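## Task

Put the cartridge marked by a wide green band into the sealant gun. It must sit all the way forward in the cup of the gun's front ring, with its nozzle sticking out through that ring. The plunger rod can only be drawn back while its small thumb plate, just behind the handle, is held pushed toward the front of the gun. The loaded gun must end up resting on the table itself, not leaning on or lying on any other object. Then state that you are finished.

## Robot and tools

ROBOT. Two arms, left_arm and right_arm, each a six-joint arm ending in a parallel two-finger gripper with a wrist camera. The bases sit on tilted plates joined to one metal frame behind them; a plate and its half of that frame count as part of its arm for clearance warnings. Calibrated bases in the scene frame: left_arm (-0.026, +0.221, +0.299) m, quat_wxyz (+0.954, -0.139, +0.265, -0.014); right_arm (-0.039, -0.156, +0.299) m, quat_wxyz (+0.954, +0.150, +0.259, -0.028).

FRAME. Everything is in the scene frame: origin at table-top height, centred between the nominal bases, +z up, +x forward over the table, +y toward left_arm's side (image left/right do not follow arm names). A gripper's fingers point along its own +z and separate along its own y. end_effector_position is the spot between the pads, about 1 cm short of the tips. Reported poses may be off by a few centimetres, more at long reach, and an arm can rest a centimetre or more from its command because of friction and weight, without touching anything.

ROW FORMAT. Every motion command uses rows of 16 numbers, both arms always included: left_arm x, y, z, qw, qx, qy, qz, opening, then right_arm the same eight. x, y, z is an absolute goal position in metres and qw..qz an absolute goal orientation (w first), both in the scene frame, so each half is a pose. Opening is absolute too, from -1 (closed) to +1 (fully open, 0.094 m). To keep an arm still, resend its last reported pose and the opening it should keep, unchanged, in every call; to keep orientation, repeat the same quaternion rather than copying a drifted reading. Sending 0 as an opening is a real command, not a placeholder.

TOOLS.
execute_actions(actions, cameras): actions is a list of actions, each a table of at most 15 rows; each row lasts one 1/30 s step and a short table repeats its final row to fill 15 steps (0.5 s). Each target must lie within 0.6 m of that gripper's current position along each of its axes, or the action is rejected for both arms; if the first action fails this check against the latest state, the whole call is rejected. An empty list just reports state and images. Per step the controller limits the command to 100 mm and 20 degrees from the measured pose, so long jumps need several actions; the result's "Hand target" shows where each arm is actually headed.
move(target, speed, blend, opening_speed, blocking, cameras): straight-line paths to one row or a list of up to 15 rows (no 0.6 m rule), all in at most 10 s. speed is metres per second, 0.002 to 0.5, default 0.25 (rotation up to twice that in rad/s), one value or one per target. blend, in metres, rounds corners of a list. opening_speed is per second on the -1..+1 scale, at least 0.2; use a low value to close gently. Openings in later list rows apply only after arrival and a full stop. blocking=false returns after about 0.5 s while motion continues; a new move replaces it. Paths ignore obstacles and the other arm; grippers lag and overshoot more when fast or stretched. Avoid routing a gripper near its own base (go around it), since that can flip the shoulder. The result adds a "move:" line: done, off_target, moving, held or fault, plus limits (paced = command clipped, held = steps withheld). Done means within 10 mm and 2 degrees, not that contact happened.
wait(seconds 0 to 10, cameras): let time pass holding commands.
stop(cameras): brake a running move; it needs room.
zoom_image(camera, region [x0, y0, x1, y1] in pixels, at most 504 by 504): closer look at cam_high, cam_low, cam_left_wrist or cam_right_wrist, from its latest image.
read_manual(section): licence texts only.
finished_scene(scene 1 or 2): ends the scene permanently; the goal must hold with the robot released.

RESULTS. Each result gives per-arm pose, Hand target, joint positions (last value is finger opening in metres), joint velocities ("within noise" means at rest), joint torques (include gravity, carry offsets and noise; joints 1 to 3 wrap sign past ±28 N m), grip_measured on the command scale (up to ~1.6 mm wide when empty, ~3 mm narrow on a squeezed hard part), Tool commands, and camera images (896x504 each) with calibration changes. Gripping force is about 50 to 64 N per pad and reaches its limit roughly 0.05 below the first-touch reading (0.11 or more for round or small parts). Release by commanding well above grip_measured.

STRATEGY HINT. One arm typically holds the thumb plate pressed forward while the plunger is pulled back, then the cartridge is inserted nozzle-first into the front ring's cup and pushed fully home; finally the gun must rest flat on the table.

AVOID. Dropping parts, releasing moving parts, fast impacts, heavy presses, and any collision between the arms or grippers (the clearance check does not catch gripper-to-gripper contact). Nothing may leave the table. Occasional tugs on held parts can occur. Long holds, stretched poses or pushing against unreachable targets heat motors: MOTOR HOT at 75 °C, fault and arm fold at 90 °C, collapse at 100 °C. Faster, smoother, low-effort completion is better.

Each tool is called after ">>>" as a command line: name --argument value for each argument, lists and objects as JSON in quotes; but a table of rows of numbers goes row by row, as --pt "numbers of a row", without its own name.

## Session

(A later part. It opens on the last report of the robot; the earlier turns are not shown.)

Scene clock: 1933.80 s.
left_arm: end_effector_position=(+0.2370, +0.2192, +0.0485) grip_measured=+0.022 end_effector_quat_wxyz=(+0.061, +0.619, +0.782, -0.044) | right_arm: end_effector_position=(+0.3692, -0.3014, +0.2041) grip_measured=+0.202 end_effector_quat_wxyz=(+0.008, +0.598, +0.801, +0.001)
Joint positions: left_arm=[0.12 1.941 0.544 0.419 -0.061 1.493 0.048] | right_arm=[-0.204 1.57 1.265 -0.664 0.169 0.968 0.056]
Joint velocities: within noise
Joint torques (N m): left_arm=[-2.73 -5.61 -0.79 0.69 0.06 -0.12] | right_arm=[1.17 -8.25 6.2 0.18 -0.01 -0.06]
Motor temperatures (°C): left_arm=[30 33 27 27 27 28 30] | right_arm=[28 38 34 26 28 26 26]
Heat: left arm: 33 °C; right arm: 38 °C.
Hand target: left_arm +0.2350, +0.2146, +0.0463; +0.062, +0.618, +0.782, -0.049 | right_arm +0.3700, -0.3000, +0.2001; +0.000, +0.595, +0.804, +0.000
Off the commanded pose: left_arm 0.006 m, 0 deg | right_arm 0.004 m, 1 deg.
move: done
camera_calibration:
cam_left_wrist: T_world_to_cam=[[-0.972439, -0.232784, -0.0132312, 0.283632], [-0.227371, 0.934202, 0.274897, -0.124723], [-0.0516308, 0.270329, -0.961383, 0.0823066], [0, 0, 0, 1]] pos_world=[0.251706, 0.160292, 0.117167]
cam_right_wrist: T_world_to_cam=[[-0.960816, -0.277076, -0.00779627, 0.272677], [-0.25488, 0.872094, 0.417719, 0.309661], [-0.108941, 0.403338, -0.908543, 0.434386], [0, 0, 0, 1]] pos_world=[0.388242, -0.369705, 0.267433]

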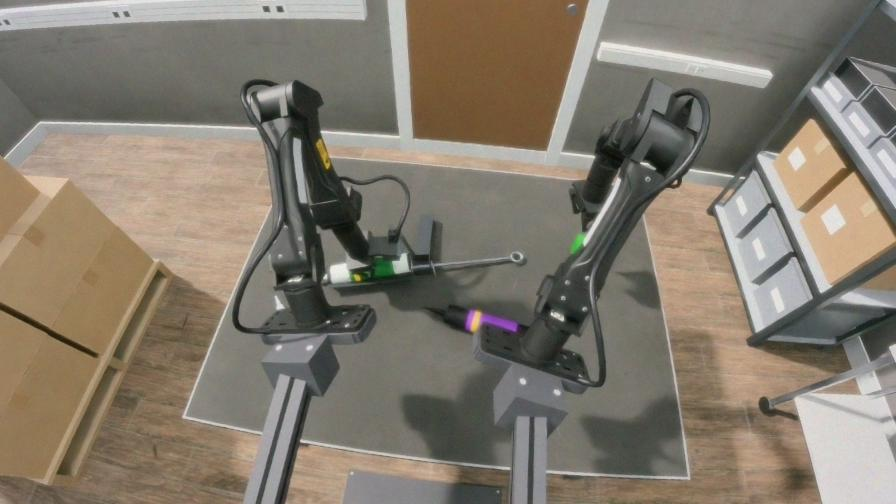

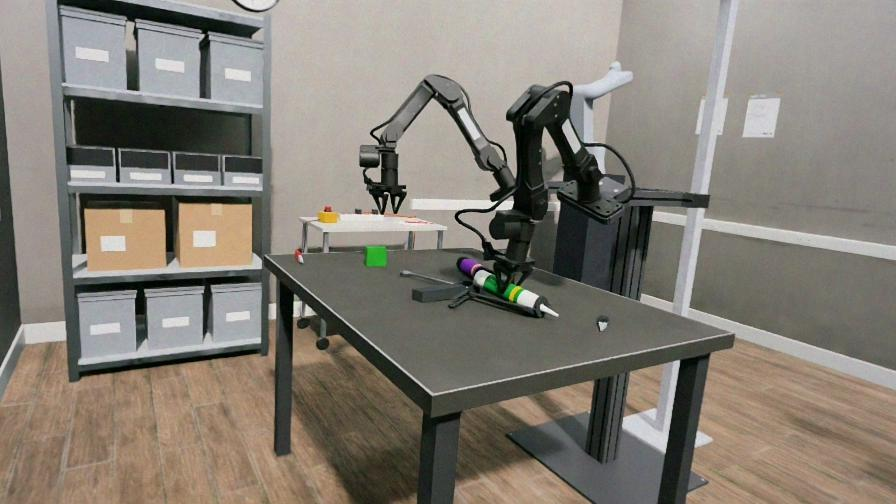

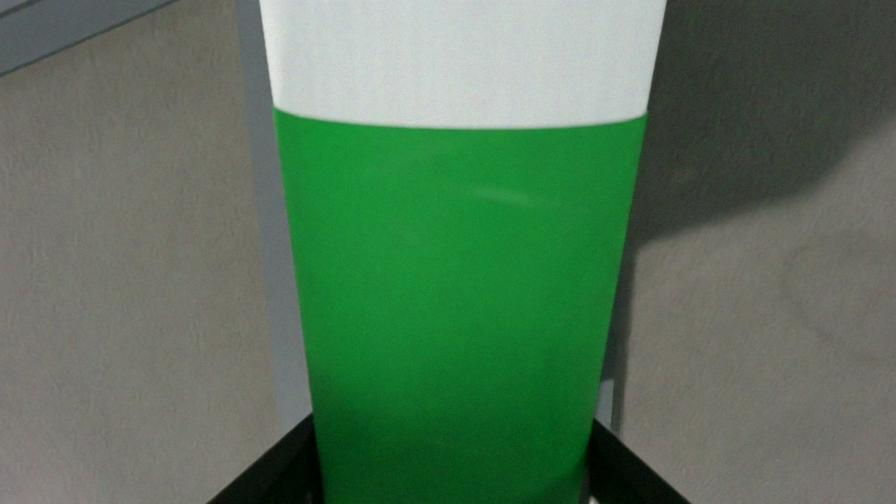

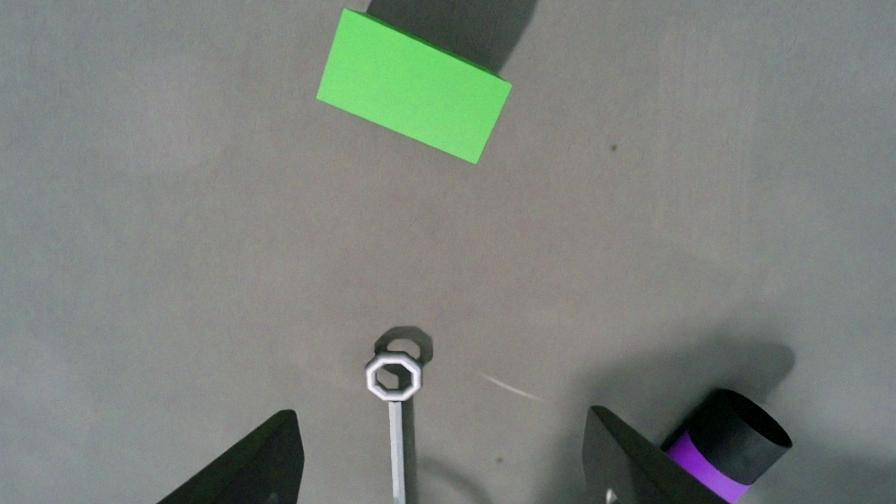

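>>> move --target '[0.2370, 0.2135, 0.0410, 0.0342,0.6192,0.7841,-0.0270, -0.15, 0.37,-0.3,0.2, 0,0.595,0.804,0, 0.2]' --speed 0.05

>>> zoom_image --camera "cam_low" --region '[460, 240, 580, 330]'

>>> zoom_image --camera "cam_high" --region '[320, 230, 460, 300]'

Scene clock: 1982.97 s.
left_arm: end_effector_position=(+0.2407, +0.2199, +0.0432) grip_measured=+0.022 end_effector_quat_wxyz=(+0.035, +0.618, +0.785, -0.019) | right_arm: end_effector_position=(+0.3692, -0.3014, +0.2041) grip_measured=+0.202 end_effector_quat_wxyz=(+0.008, +0.598, +0.801, +0.001)
Joint positions: left_arm=[0.075 1.972 0.571 0.419 -0.159 1.451 0.048] | right_arm=[-0.204 1.57 1.265 -0.664 0.169 0.968 0.056]
Joint velocities: within noise
Joint torques (N m): left_arm=[-3.37 -5.83 -0.66 0.59 0.02 -0.13] | right_arm=[1.17 -8.25 6.2 0.17 -0.03 -0.06]
Motor temperatures (°C): left_arm=[30 32 27 27 26 28 31] | right_arm=[28 38 34 26 28 26 26]
Heat: left arm: 32 °C; right arm: 38 °C.
Hand target: left_arm +0.2371, +0.2136, +0.0412; +0.034, +0.619, +0.784, -0.027 | right_arm +0.3700, -0.3000, +0.2001; +0.000, +0.595, +0.804, +0.000
Off the commanded pose: left_arm 0.008 m, 1 deg | right_arm 0.004 m, 1 deg.
move: done
camera_calibration:
cam_left_wrist: T_world_to_cam=[[-0.971095, -0.237772, -0.0209772, 0.288501], [-0.23032, 0.91032, 0.343905, -0.120105], [-0.0626748, 0.338795, -0.93877, 0.0638388], [0, 0, 0, 1]] pos_world=[0.256501, 0.156303, 0.107286]
cam_right_wrist: T_world_to_cam=[[-0.960816, -0.277076, -0.00779627, 0.272677], [-0.25488, 0.872094, 0.417719, 0.309661], [-0.108941, 0.403338, -0.908543, 0.434386], [0, 0, 0, 1]] pos_world=[0.388242, -0.369705, 0.267433]

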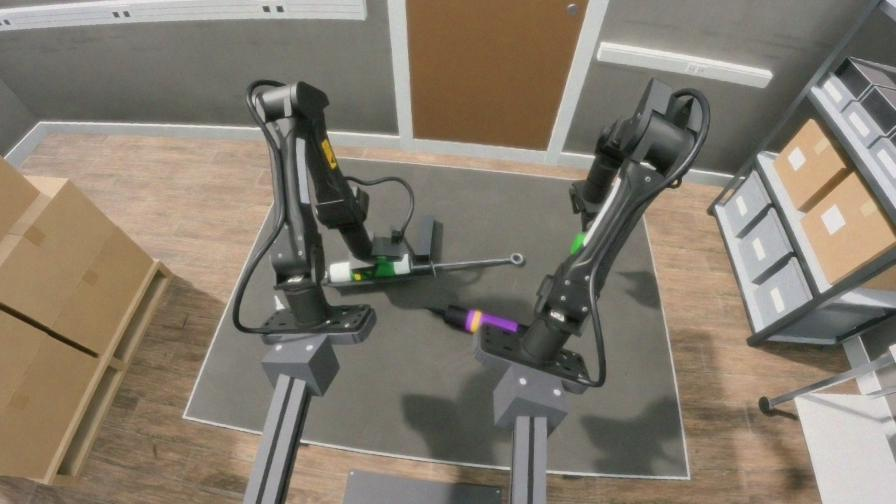

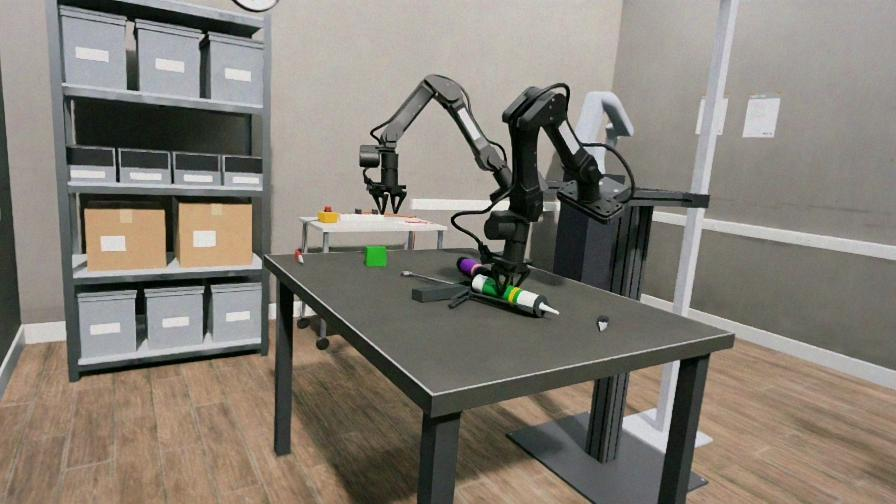

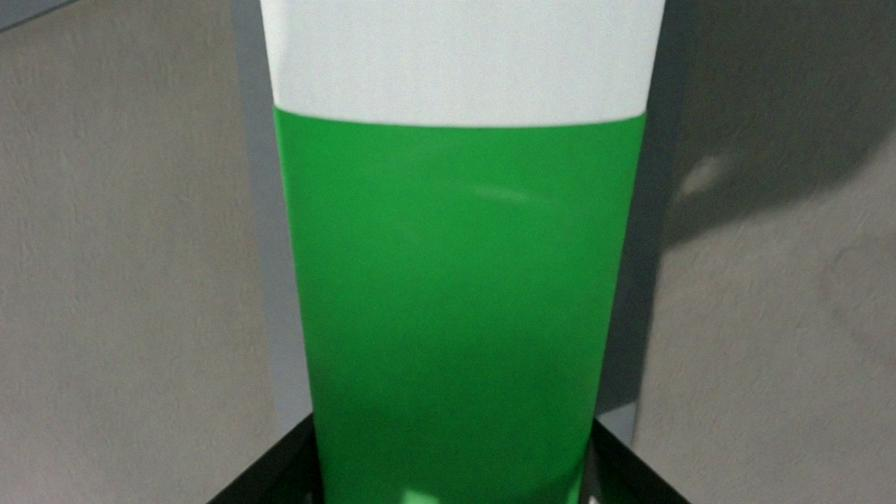

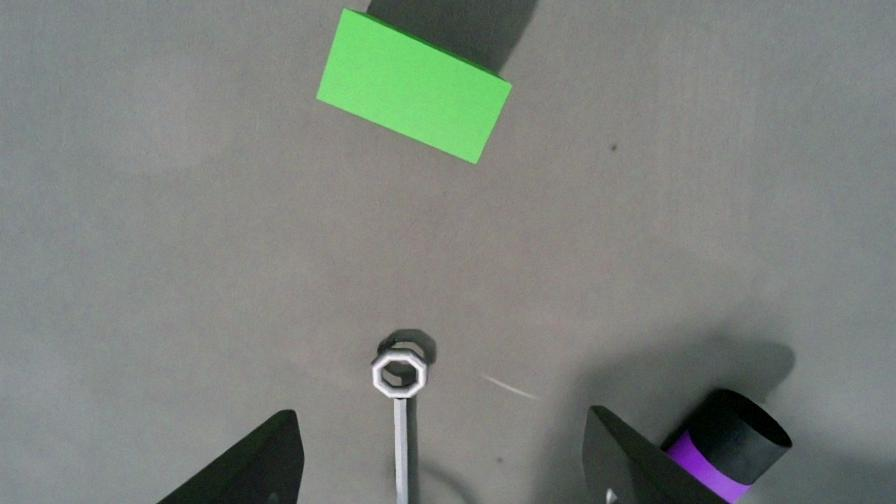

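Scaled by 4.200.

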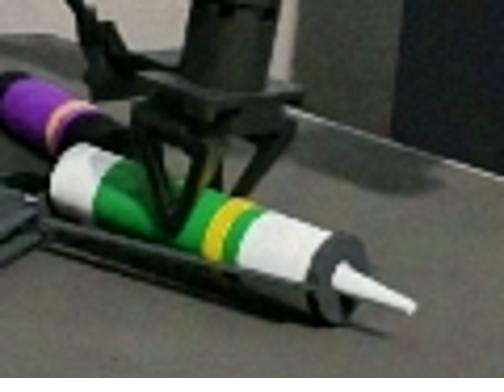

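Scaled by 3.600.

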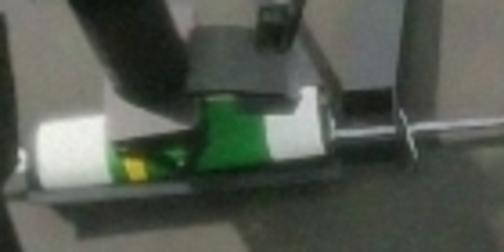

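>>> move --pt "0.2370 0.2135 0.0345 0.0103 0.6197 0.7847 -0.0081 -0.15 0.37 -0.3 0.2 0 0.595 0.804 0 0.2" --pt "0.2370 0.2135 0.0310 0 0.6198 0.7848 0 -0.15 0.37 -0.3 0.2 0 0.595 0.804 0 0.2" --speed 0.05

>>> zoom_image --camera "cam_low" --region '[460, 240, 580, 330]'

>>> zoom_image --camera "cam_high" --region '[320, 230, 460, 300]'

Scene clock: 1997.87 s.
left_arm: end_effector_position=(+0.2427, +0.2203, +0.0335) grip_measured=+0.022 end_effector_quat_wxyz=(+0.004, +0.616, +0.788, +0.008) | right_arm: end_effector_position=(+0.3692, -0.3014, +0.2041) grip_measured=+0.202 end_effector_quat_wxyz=(+0.008, +0.598, +0.801, +0.001)
Joint positions: left_arm=[0.031 2.031 0.614 0.419 -0.267 1.407 0.048] | right_arm=[-0.204 1.57 1.265 -0.664 0.169 0.968 0.056]
Joint velocities: within noise
Joint torques (N m): left_arm=[-3.77 -5.81 -0.75 0.55 -0.05 -0.11] | right_arm=[1.14 -8.2 6.24 0.18 -0.04 -0.05]
Motor temperatures (°C): left_arm=[30 33 27 27 26 28 31] | right_arm=[28 38 34 26 28 26 26]
Heat: left arm: 33 °C; right arm: 38 °C.
Hand target: left_arm +0.2369, +0.2137, +0.0312; +0.000, +0.620, +0.785, +0.000 | right_arm +0.3700, -0.3000, +0.2001; +0.000, +0.595, +0.804, +0.000
Off the commanded pose: left_arm 0.009 m, 1 deg | right_arm 0.004 m, 1 deg.
move: done
camera_calibration:
cam_left_wrist: T_world_to_cam=[[-0.969973, -0.241932, -0.0249257, 0.29109], [-0.229708, 0.87762, 0.420735, -0.112145], [-0.0799138, 0.413827, -0.906841, 0.0413248], [0, 0, 0, 1]] pos_world=[0.259892, 0.151744, 0.0919141]
cam_right_wrist: T_world_to_cam=[[-0.960816, -0.277076, -0.00779627, 0.272677], [-0.25488, 0.872094, 0.417719, 0.309661], [-0.108941, 0.403338, -0.908543, 0.434386], [0, 0, 0, 1]] pos_world=[0.388242, -0.369705, 0.267433]

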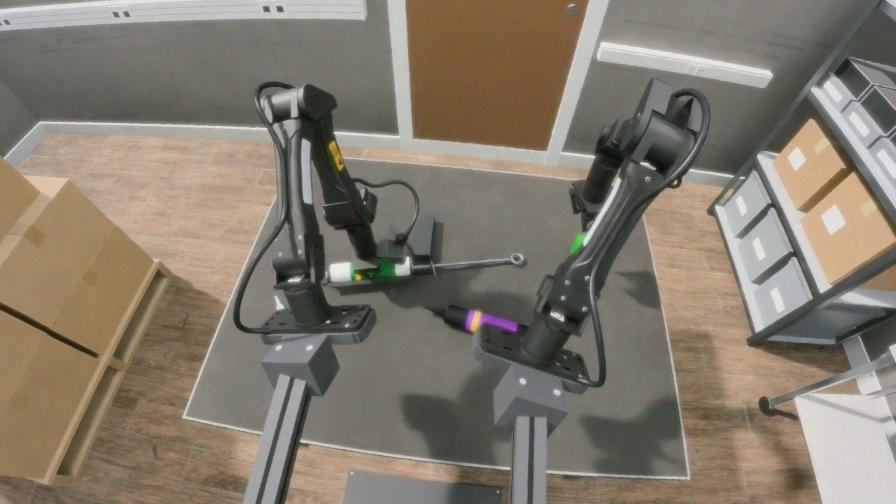

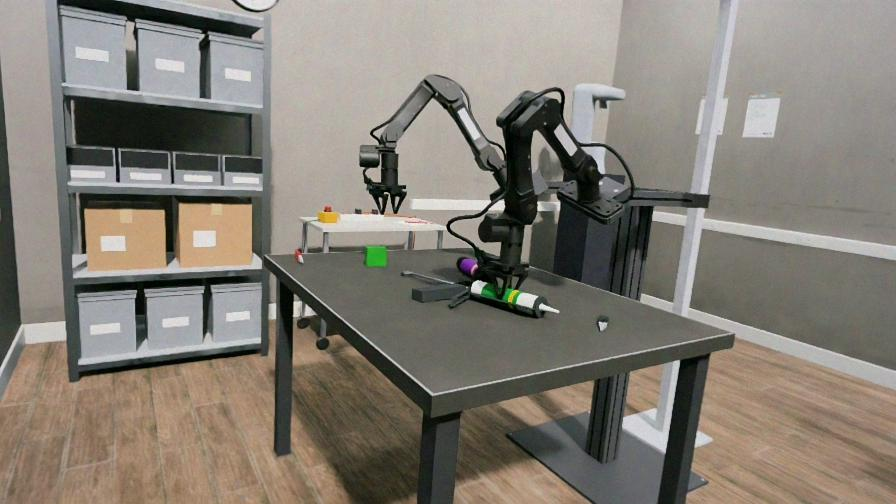

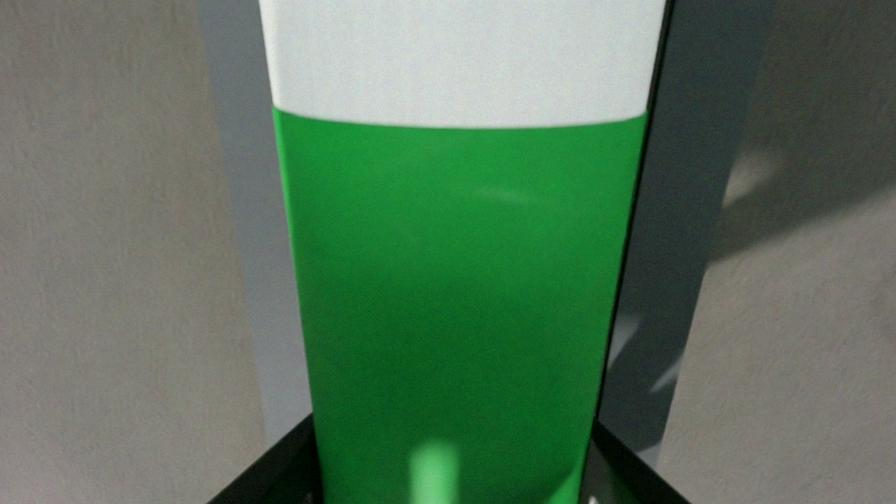

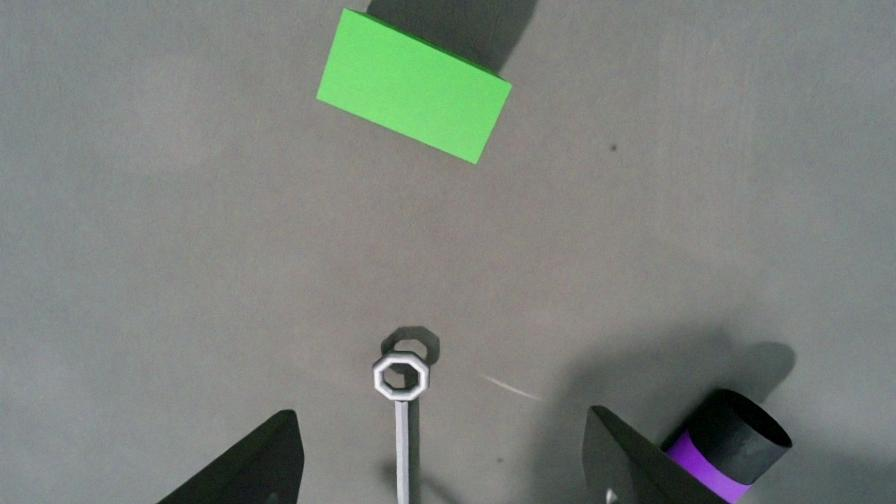

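Scaled by 4.200.

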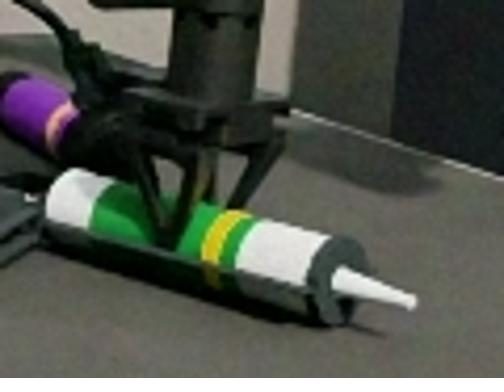

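Scaled by 3.600.

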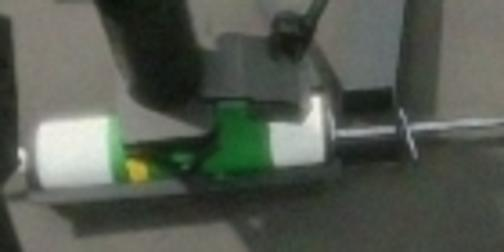

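>>> move --pt "0.2370 0.2135 0.0290 0 0.6198 0.7848 0 -0.15 0.37 -0.3 0.2 0 0.595 0.804 0 0.2" --pt "0.2385 0.2135 0.0290 0 0.6198 0.7848 0 0.3 0.37 -0.3 0.2 0 0.595 0.804 0 0.2" --pt "0.2370 0.2135 0.06 0 0.6198 0.7848 0 0.3 0.37 -0.3 0.2 0 0.595 0.804 0 0.2" --speed 0.05 --opening_speed 0.8

>>> zoom_image --camera "cam_low" --region '[460, 240, 580, 330]'

>>> zoom_image --camera "cam_high" --region '[320, 230, 460, 300]'

Scene clock: 2011.60 s.
left_arm: end_effector_position=(+0.2389, +0.2160, +0.0559) grip_measured=+0.298 end_effector_quat_wxyz=(+0.001, +0.620, +0.785, +0.004) | right_arm: end_effector_position=(+0.3692, -0.3014, +0.2041) grip_measured=+0.202 end_effector_quat_wxyz=(+0.008, +0.598, +0.801, +0.001)
Joint positions: left_arm=[-0.005 1.927 0.568 0.344 -0.283 1.383 0.061] | right_arm=[-0.204 1.57 1.265 -0.664 0.169 0.968 0.056]
Joint velocities: within noise
Joint torques (N m): left_arm=[-3.25 -8.65 -1.03 0.32 -0.06 -0.15] | right_arm=[1.2 -8.12 6.22 0.19 -0.03 -0.05]
Motor temperatures (°C): left_arm=[30 33 27 27 26 28 31] | right_arm=[28 38 34 26 28 26 26]
Heat: left arm: 33 °C; right arm: 38 °C.
Hand target: left_arm +0.2369, +0.2135, +0.0598; +0.000, +0.620, +0.785, +0.000 | right_arm +0.3700, -0.3000, +0.2001; +0.000, +0.595, +0.804, +0.000
Off the commanded pose: left_arm 0.005 m, 1 deg | right_arm 0.004 m, 1 deg.
move: done
camera_calibration:
cam_left_wrist: T_world_to_cam=[[-0.972346, -0.233017, -0.0156984, 0.285011], [-0.217913, 0.881031, 0.419879, -0.122245], [-0.0840084, 0.411689, -0.907444, 0.0645503], [0, 0, 0, 1]] pos_world=[0.255913, 0.14754, 0.114378]
cam_right_wrist: T_world_to_cam=[[-0.960816, -0.277076, -0.00779627, 0.272677], [-0.25488, 0.872094, 0.417719, 0.309661], [-0.108941, 0.403338, -0.908543, 0.434386], [0, 0, 0, 1]] pos_world=[0.388242, -0.369705, 0.267433]

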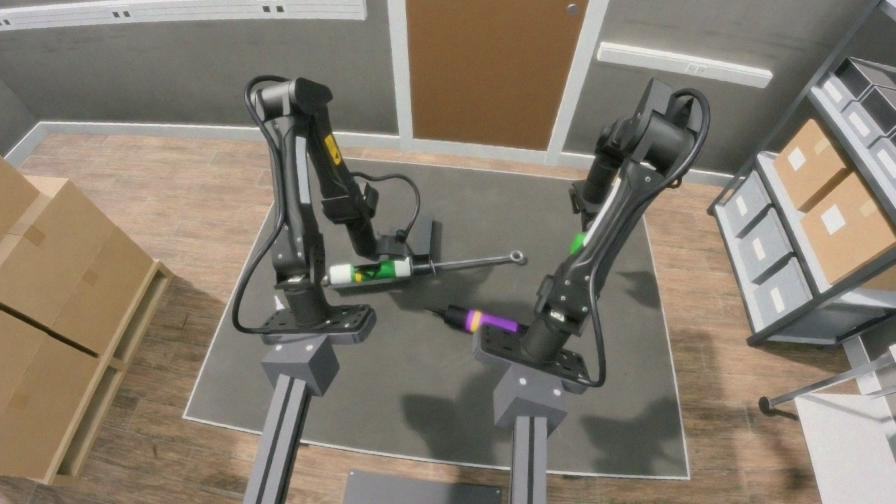

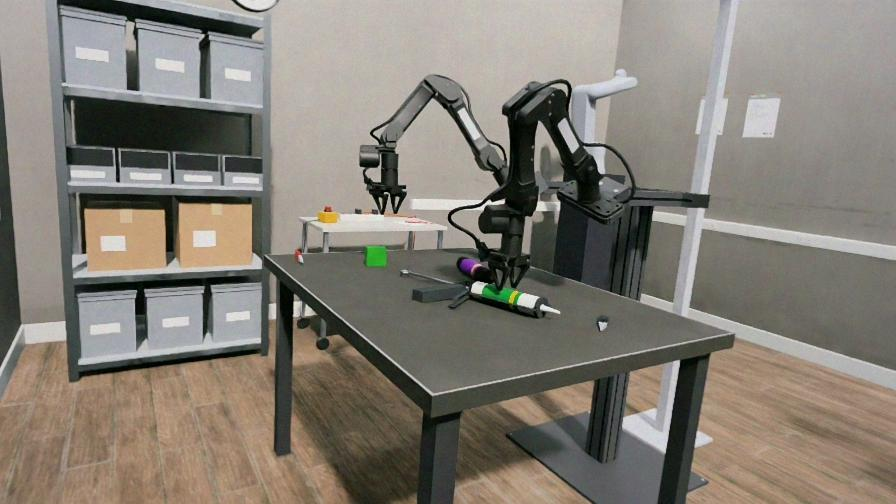

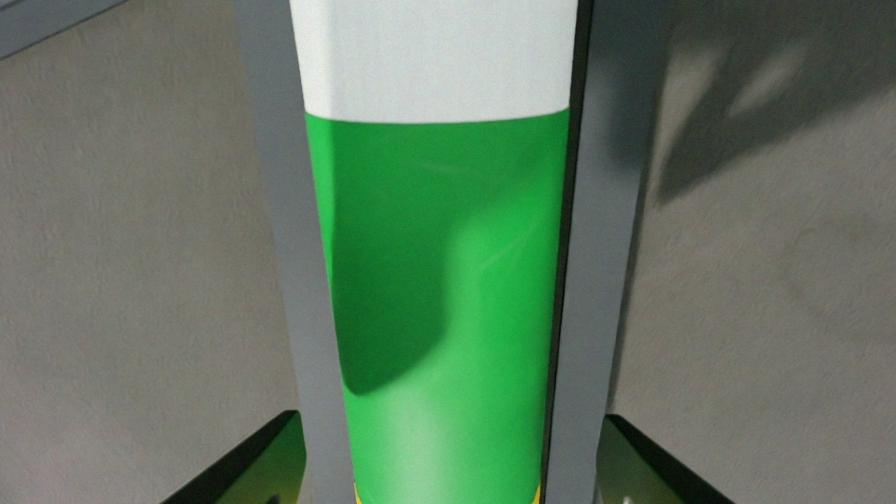

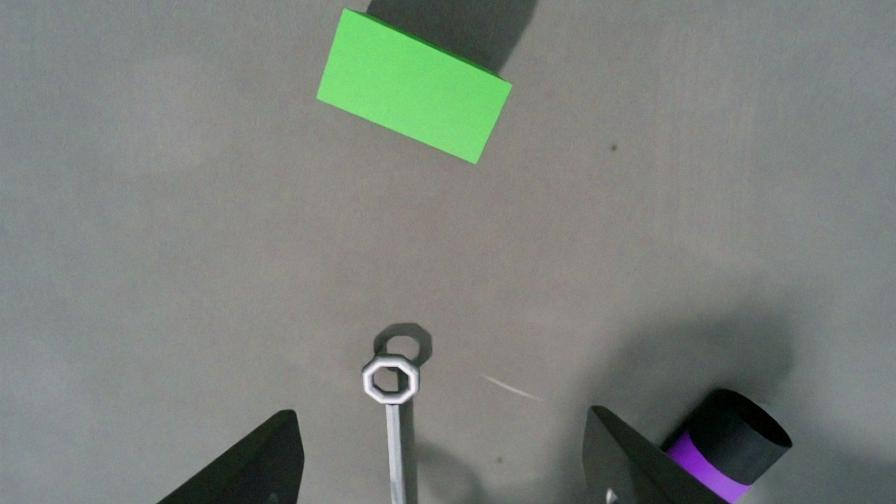

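Scaled by 4.200.

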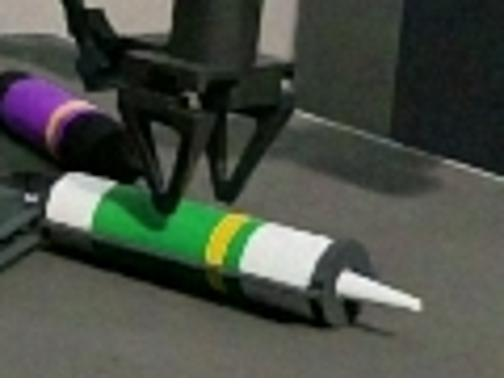

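Scaled by 3.600.

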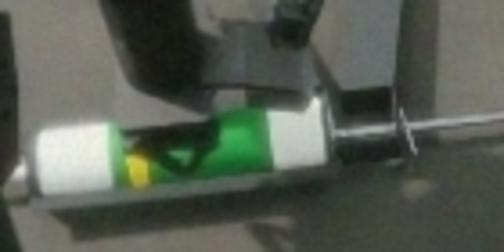

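>>> move --target '[0.225, 0.25, 0.17, 0,0.6198,0.7848,0, 0.3, 0.37,-0.3,0.2, 0,0.595,0.804,0, 0.2]' --speed 0.2 --cameras '["cam_left_wrist","cam_low","cam_high"]'

>>> zoom_image --camera "cam_left_wrist" --region '[250, 200, 650, 504]'

>>> zoom_image --camera "cam_low" --region '[460, 240, 580, 330]'

Scene clock: 2020.87 s.
left_arm: end_effector_position=(+0.2229, +0.2505, +0.1663) grip_measured=+0.298 end_effector_quat_wxyz=(-0.004, +0.618, +0.786, +0.003) | right_arm: end_effector_position=(+0.3692, -0.3014, +0.2041) grip_measured=+0.202 end_effector_quat_wxyz=(+0.008, +0.598, +0.801, +0.001)
Joint positions: left_arm=[0.009 1.268 0.444 -0.198 -0.281 1.387 0.061] | right_arm=[-0.204 1.57 1.265 -0.664 0.169 0.968 0.056]
Joint velocities: within noise
Joint torques (N m): left_arm=[-1.01 -6.34 3.44 0.28 0.04 0.06] | right_arm=[1.14 -8.18 6.17 0.17 -0.05 -0.06]
Motor temperatures (°C): left_arm=[30 34 27 27 26 28 30] | right_arm=[28 38 34 26 28 26 26]
Heat: left arm: 34 °C; right arm: 38 °C.
Hand target: left_arm +0.2251, +0.2500, +0.1699; +0.000, +0.620, +0.785, +0.000 | right_arm +0.3700, -0.3000, +0.2001; +0.000, +0.595, +0.804, +0.000
Off the commanded pose: left_arm 0.004 m, 1 deg | right_arm 0.004 m, 1 deg.
move: done
camera_calibration:
cam_left_wrist: T_world_to_cam=[[-0.971424, -0.237253, -0.00686752, 0.278627], [-0.217408, 0.877814, 0.426821, -0.202927], [-0.0952361, 0.416117, -0.90431, 0.150121], [0, 0, 0, 1]] pos_world=[0.240844, 0.18177, 0.224283]
Images, in order (width x height): cam_high 896x504, cam_low 896x504, cam_left_wrist 896x504.

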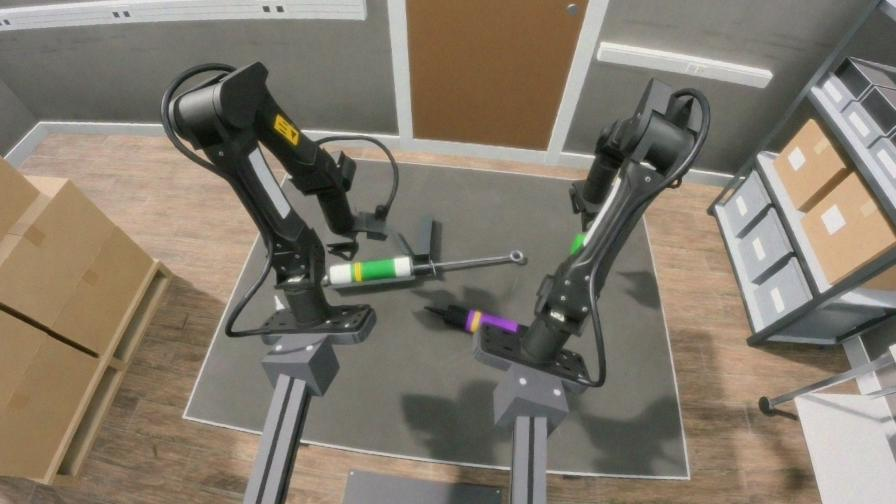

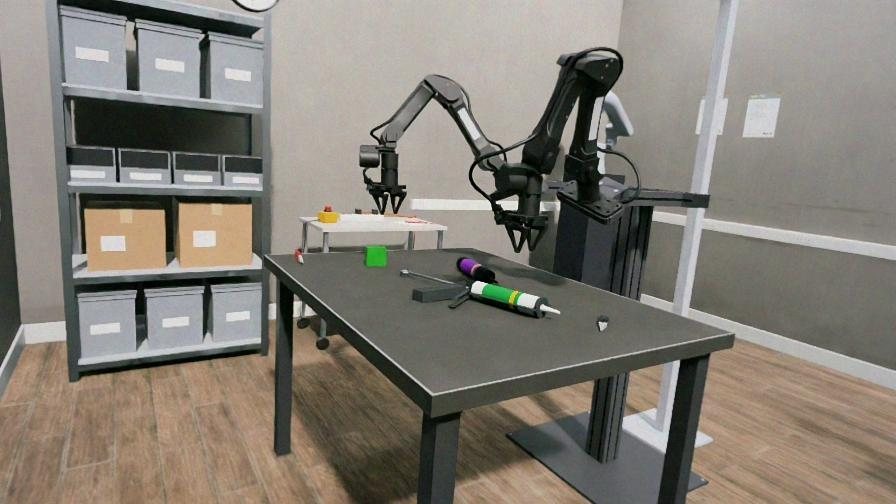

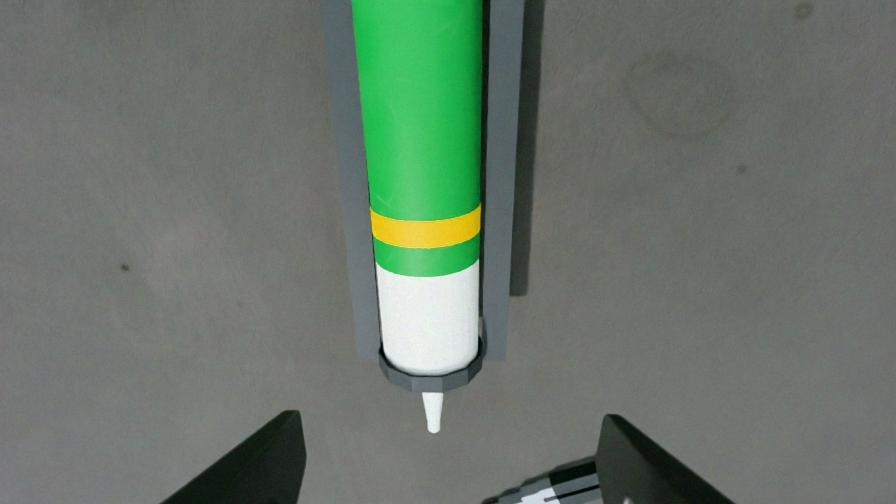

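Scaled by 1.260.

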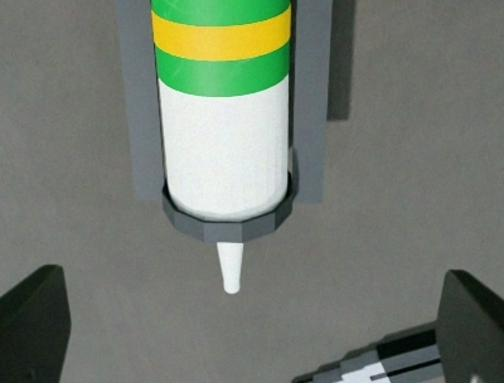

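Scaled by 4.200.

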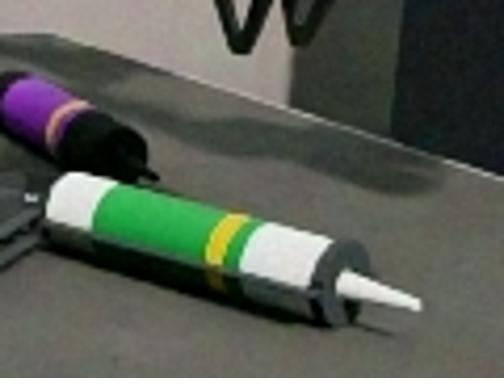

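>>> move --target '[0.225, 0.25, 0.17, 0,0.6198,0.7848,0, 0.3, 0.37,-0.166,0.09, 0,0.591,0.807,0, 0.2]' --speed 0.2 --cameras '["cam_right_wrist","cam_low","cam_high"]'

>>> zoom_image --camera "cam_high" --region '[300, 220, 560, 310]'

Scene clock: 2053.37 s.
left_arm: end_effector_position=(+0.2225, +0.2505, +0.1663) grip_measured=+0.298 end_effector_quat_wxyz=(-0.005, +0.618, +0.786, +0.003) | right_arm: end_effector_position=(+0.3687, -0.1677, +0.0931) grip_measured=+0.202 end_effector_quat_wxyz=(-0.004, +0.591, +0.807, +0.005)
Joint positions: left_arm=[0.009 1.268 0.444 -0.2 -0.281 1.387 0.061] | right_arm=[0.085 1.931 1.171 -0.286 0.306 1.205 0.056]
Joint velocities: within noise
Joint torques (N m): left_arm=[-1.01 -6.26 3.4 0.3 0.07 0.04] | right_arm=[3.52 -8.55 3.49 0.32 0.17 0.01]
Motor temperatures (°C): left_arm=[30 32 27 27 26 28 29] | right_arm=[28 38 34 26 28 26 26]
Heat: left arm: 32 °C; right arm: 38 °C.
Hand target: left_arm +0.2250, +0.2500, +0.1699; +0.000, +0.620, +0.785, +0.000 | right_arm +0.3699, -0.1660, +0.0900; +0.000, +0.591, +0.807, +0.000
Off the commanded pose: left_arm 0.004 m, 1 deg | right_arm 0.004 m, 1 deg.
move: done
camera_calibration:
cam_right_wrist: T_world_to_cam=[[-0.955646, -0.294519, -0.0000241658, 0.302862], [-0.264566, 0.85842, 0.439454, 0.238562], [-0.129407, 0.419969, -0.898265, 0.288964], [0, 0, 0, 1]] pos_world=[0.389938, -0.236943, 0.154736]
Images, in order (width x height): cam_high 896x504, cam_low 896x504, cam_right_wrist 896x504.

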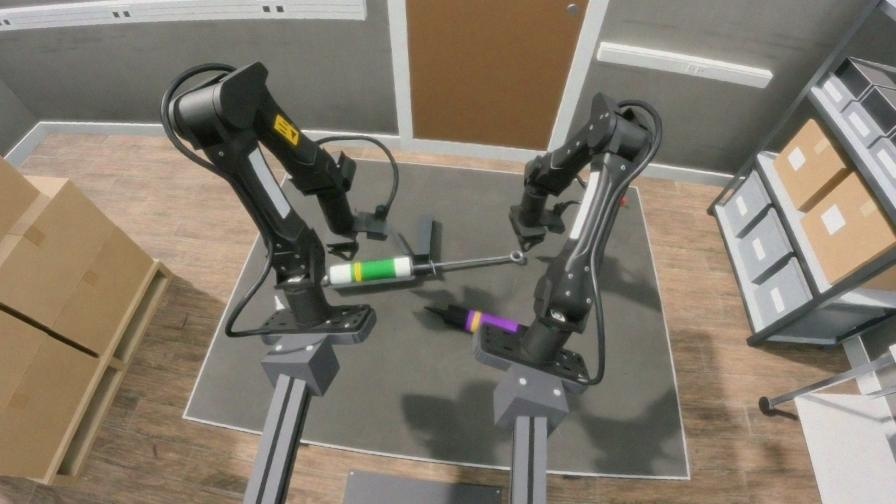

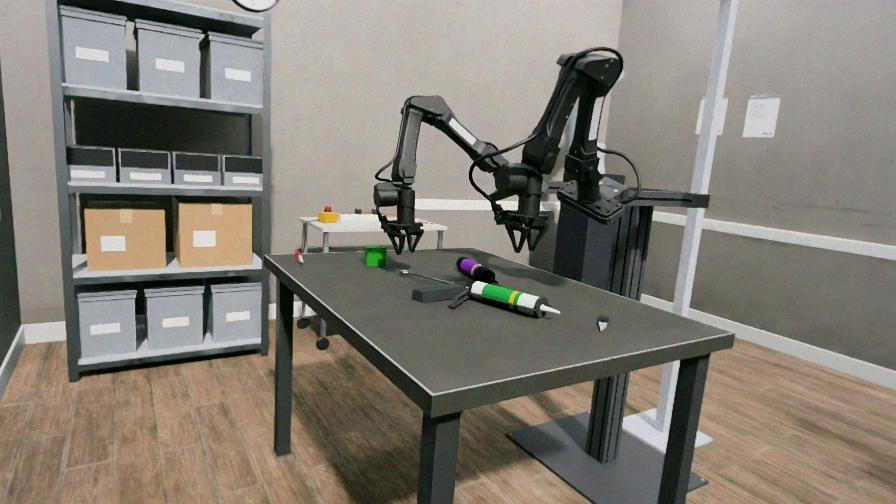

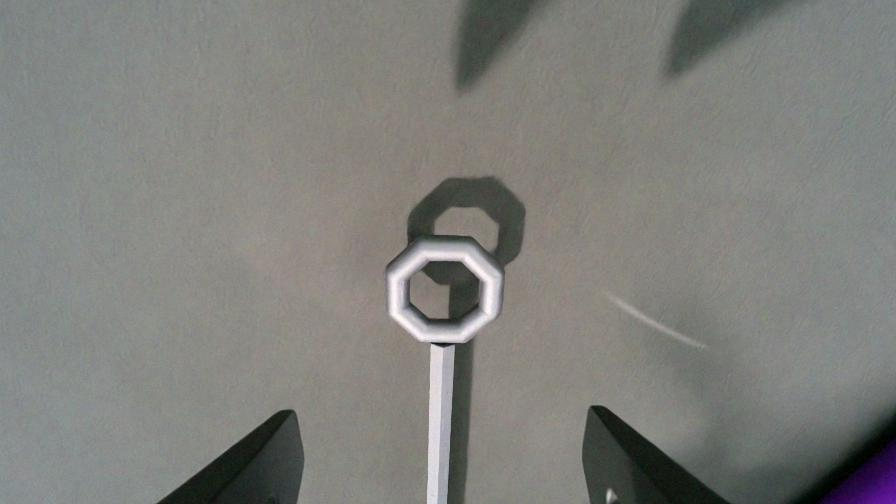

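Scaled by 1.938.

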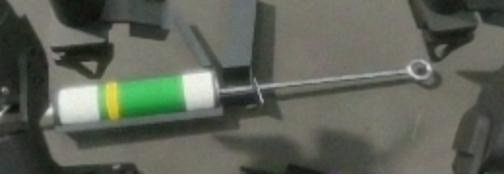

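>>> move --pt "0.225 0.25 0.17 0 0.6198 0.7848 0 0.3 0.37 -0.1643 0.055 0 0.591 0.807 0 0.1" --pt "0.225 0.25 0.17 0 0.6198 0.7848 0 0.3 0.3697 -0.1643 0.030 0 0.591 0.807 0 0.1" --speed 0.1 --cameras '["cam_right_wrist","cam_low","cam_high"]'

>>> zoom_image --camera "cam_low" --region '[360, 240, 480, 330]'

Scene clock: 2079.33 s.
left_arm: end_effector_position=(+0.2225, +0.2504, +0.1663) grip_measured=+0.298 end_effector_quat_wxyz=(-0.005, +0.618, +0.786, +0.003) | right_arm: end_effector_position=(+0.3679, -0.1646, +0.0360) grip_measured=+0.102 end_effector_quat_wxyz=(+0.000, +0.592, +0.806, -0.001)
Joint positions: left_arm=[0.009 1.268 0.444 -0.2 -0.281 1.387 0.061] | right_arm=[0.053 2.121 1.23 -0.146 0.304 1.178 0.052]
Joint velocities: within noise
Joint torques (N m): left_arm=[-0.81 -6.34 3.62 0.32 0.09 0.02] | right_arm=[2.74 -8.46 3.7 0.29 -0.04 -0.05]
Motor temperatures (°C): left_arm=[30 32 27 27 26 28 29] | right_arm=[29 35 33 26 28 26 26]
Heat: left arm: 32 °C; right arm: 35 °C.
Hand target: left_arm +0.2250, +0.2500, +0.1699; +0.000, +0.620, +0.785, +0.000 | right_arm +0.3695, -0.1644, +0.0301; +0.000, +0.591, +0.807, +0.000
Off the commanded pose: left_arm 0.004 m, 1 deg | right_arm 0.006 m, 0 deg.
move: done
camera_calibration:
cam_right_wrist: T_world_to_cam=[[-0.956309, -0.29233, 0.00396413, 0.303495], [-0.262665, 0.865062, 0.427404, 0.261613], [-0.128372, 0.407689, -0.904052, 0.234113], [0, 0, 0, 1]] pos_world=[0.389005, -0.233036, 0.0986327]
Images, in order (width x height): cam_high 896x504, cam_low 896x504, cam_right_wrist 896x504.

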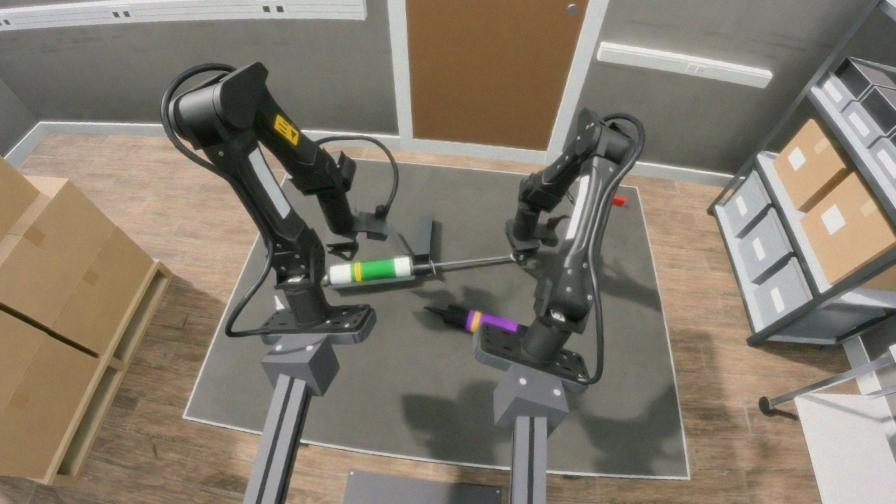

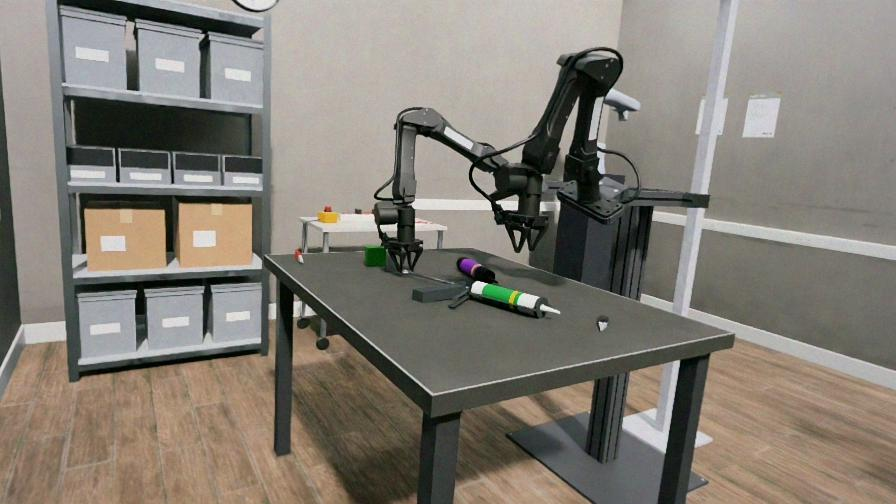

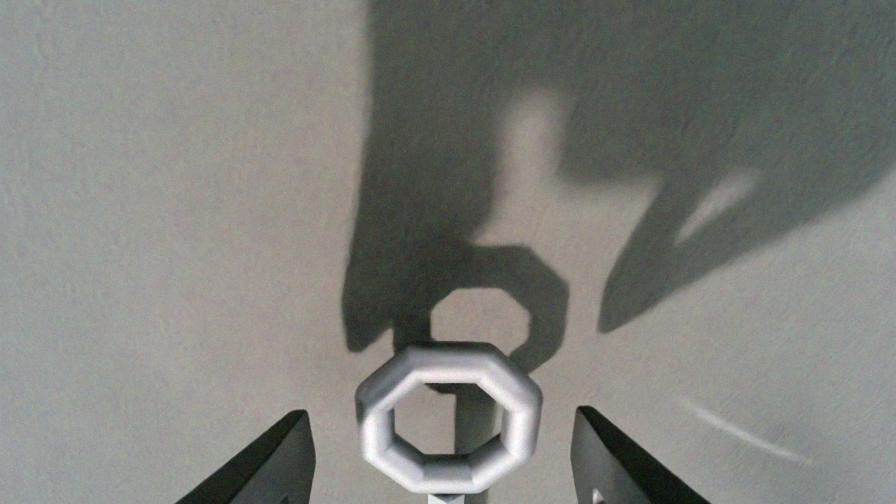

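Scaled by 4.200.

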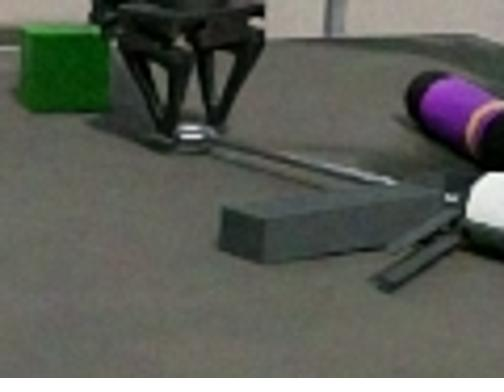

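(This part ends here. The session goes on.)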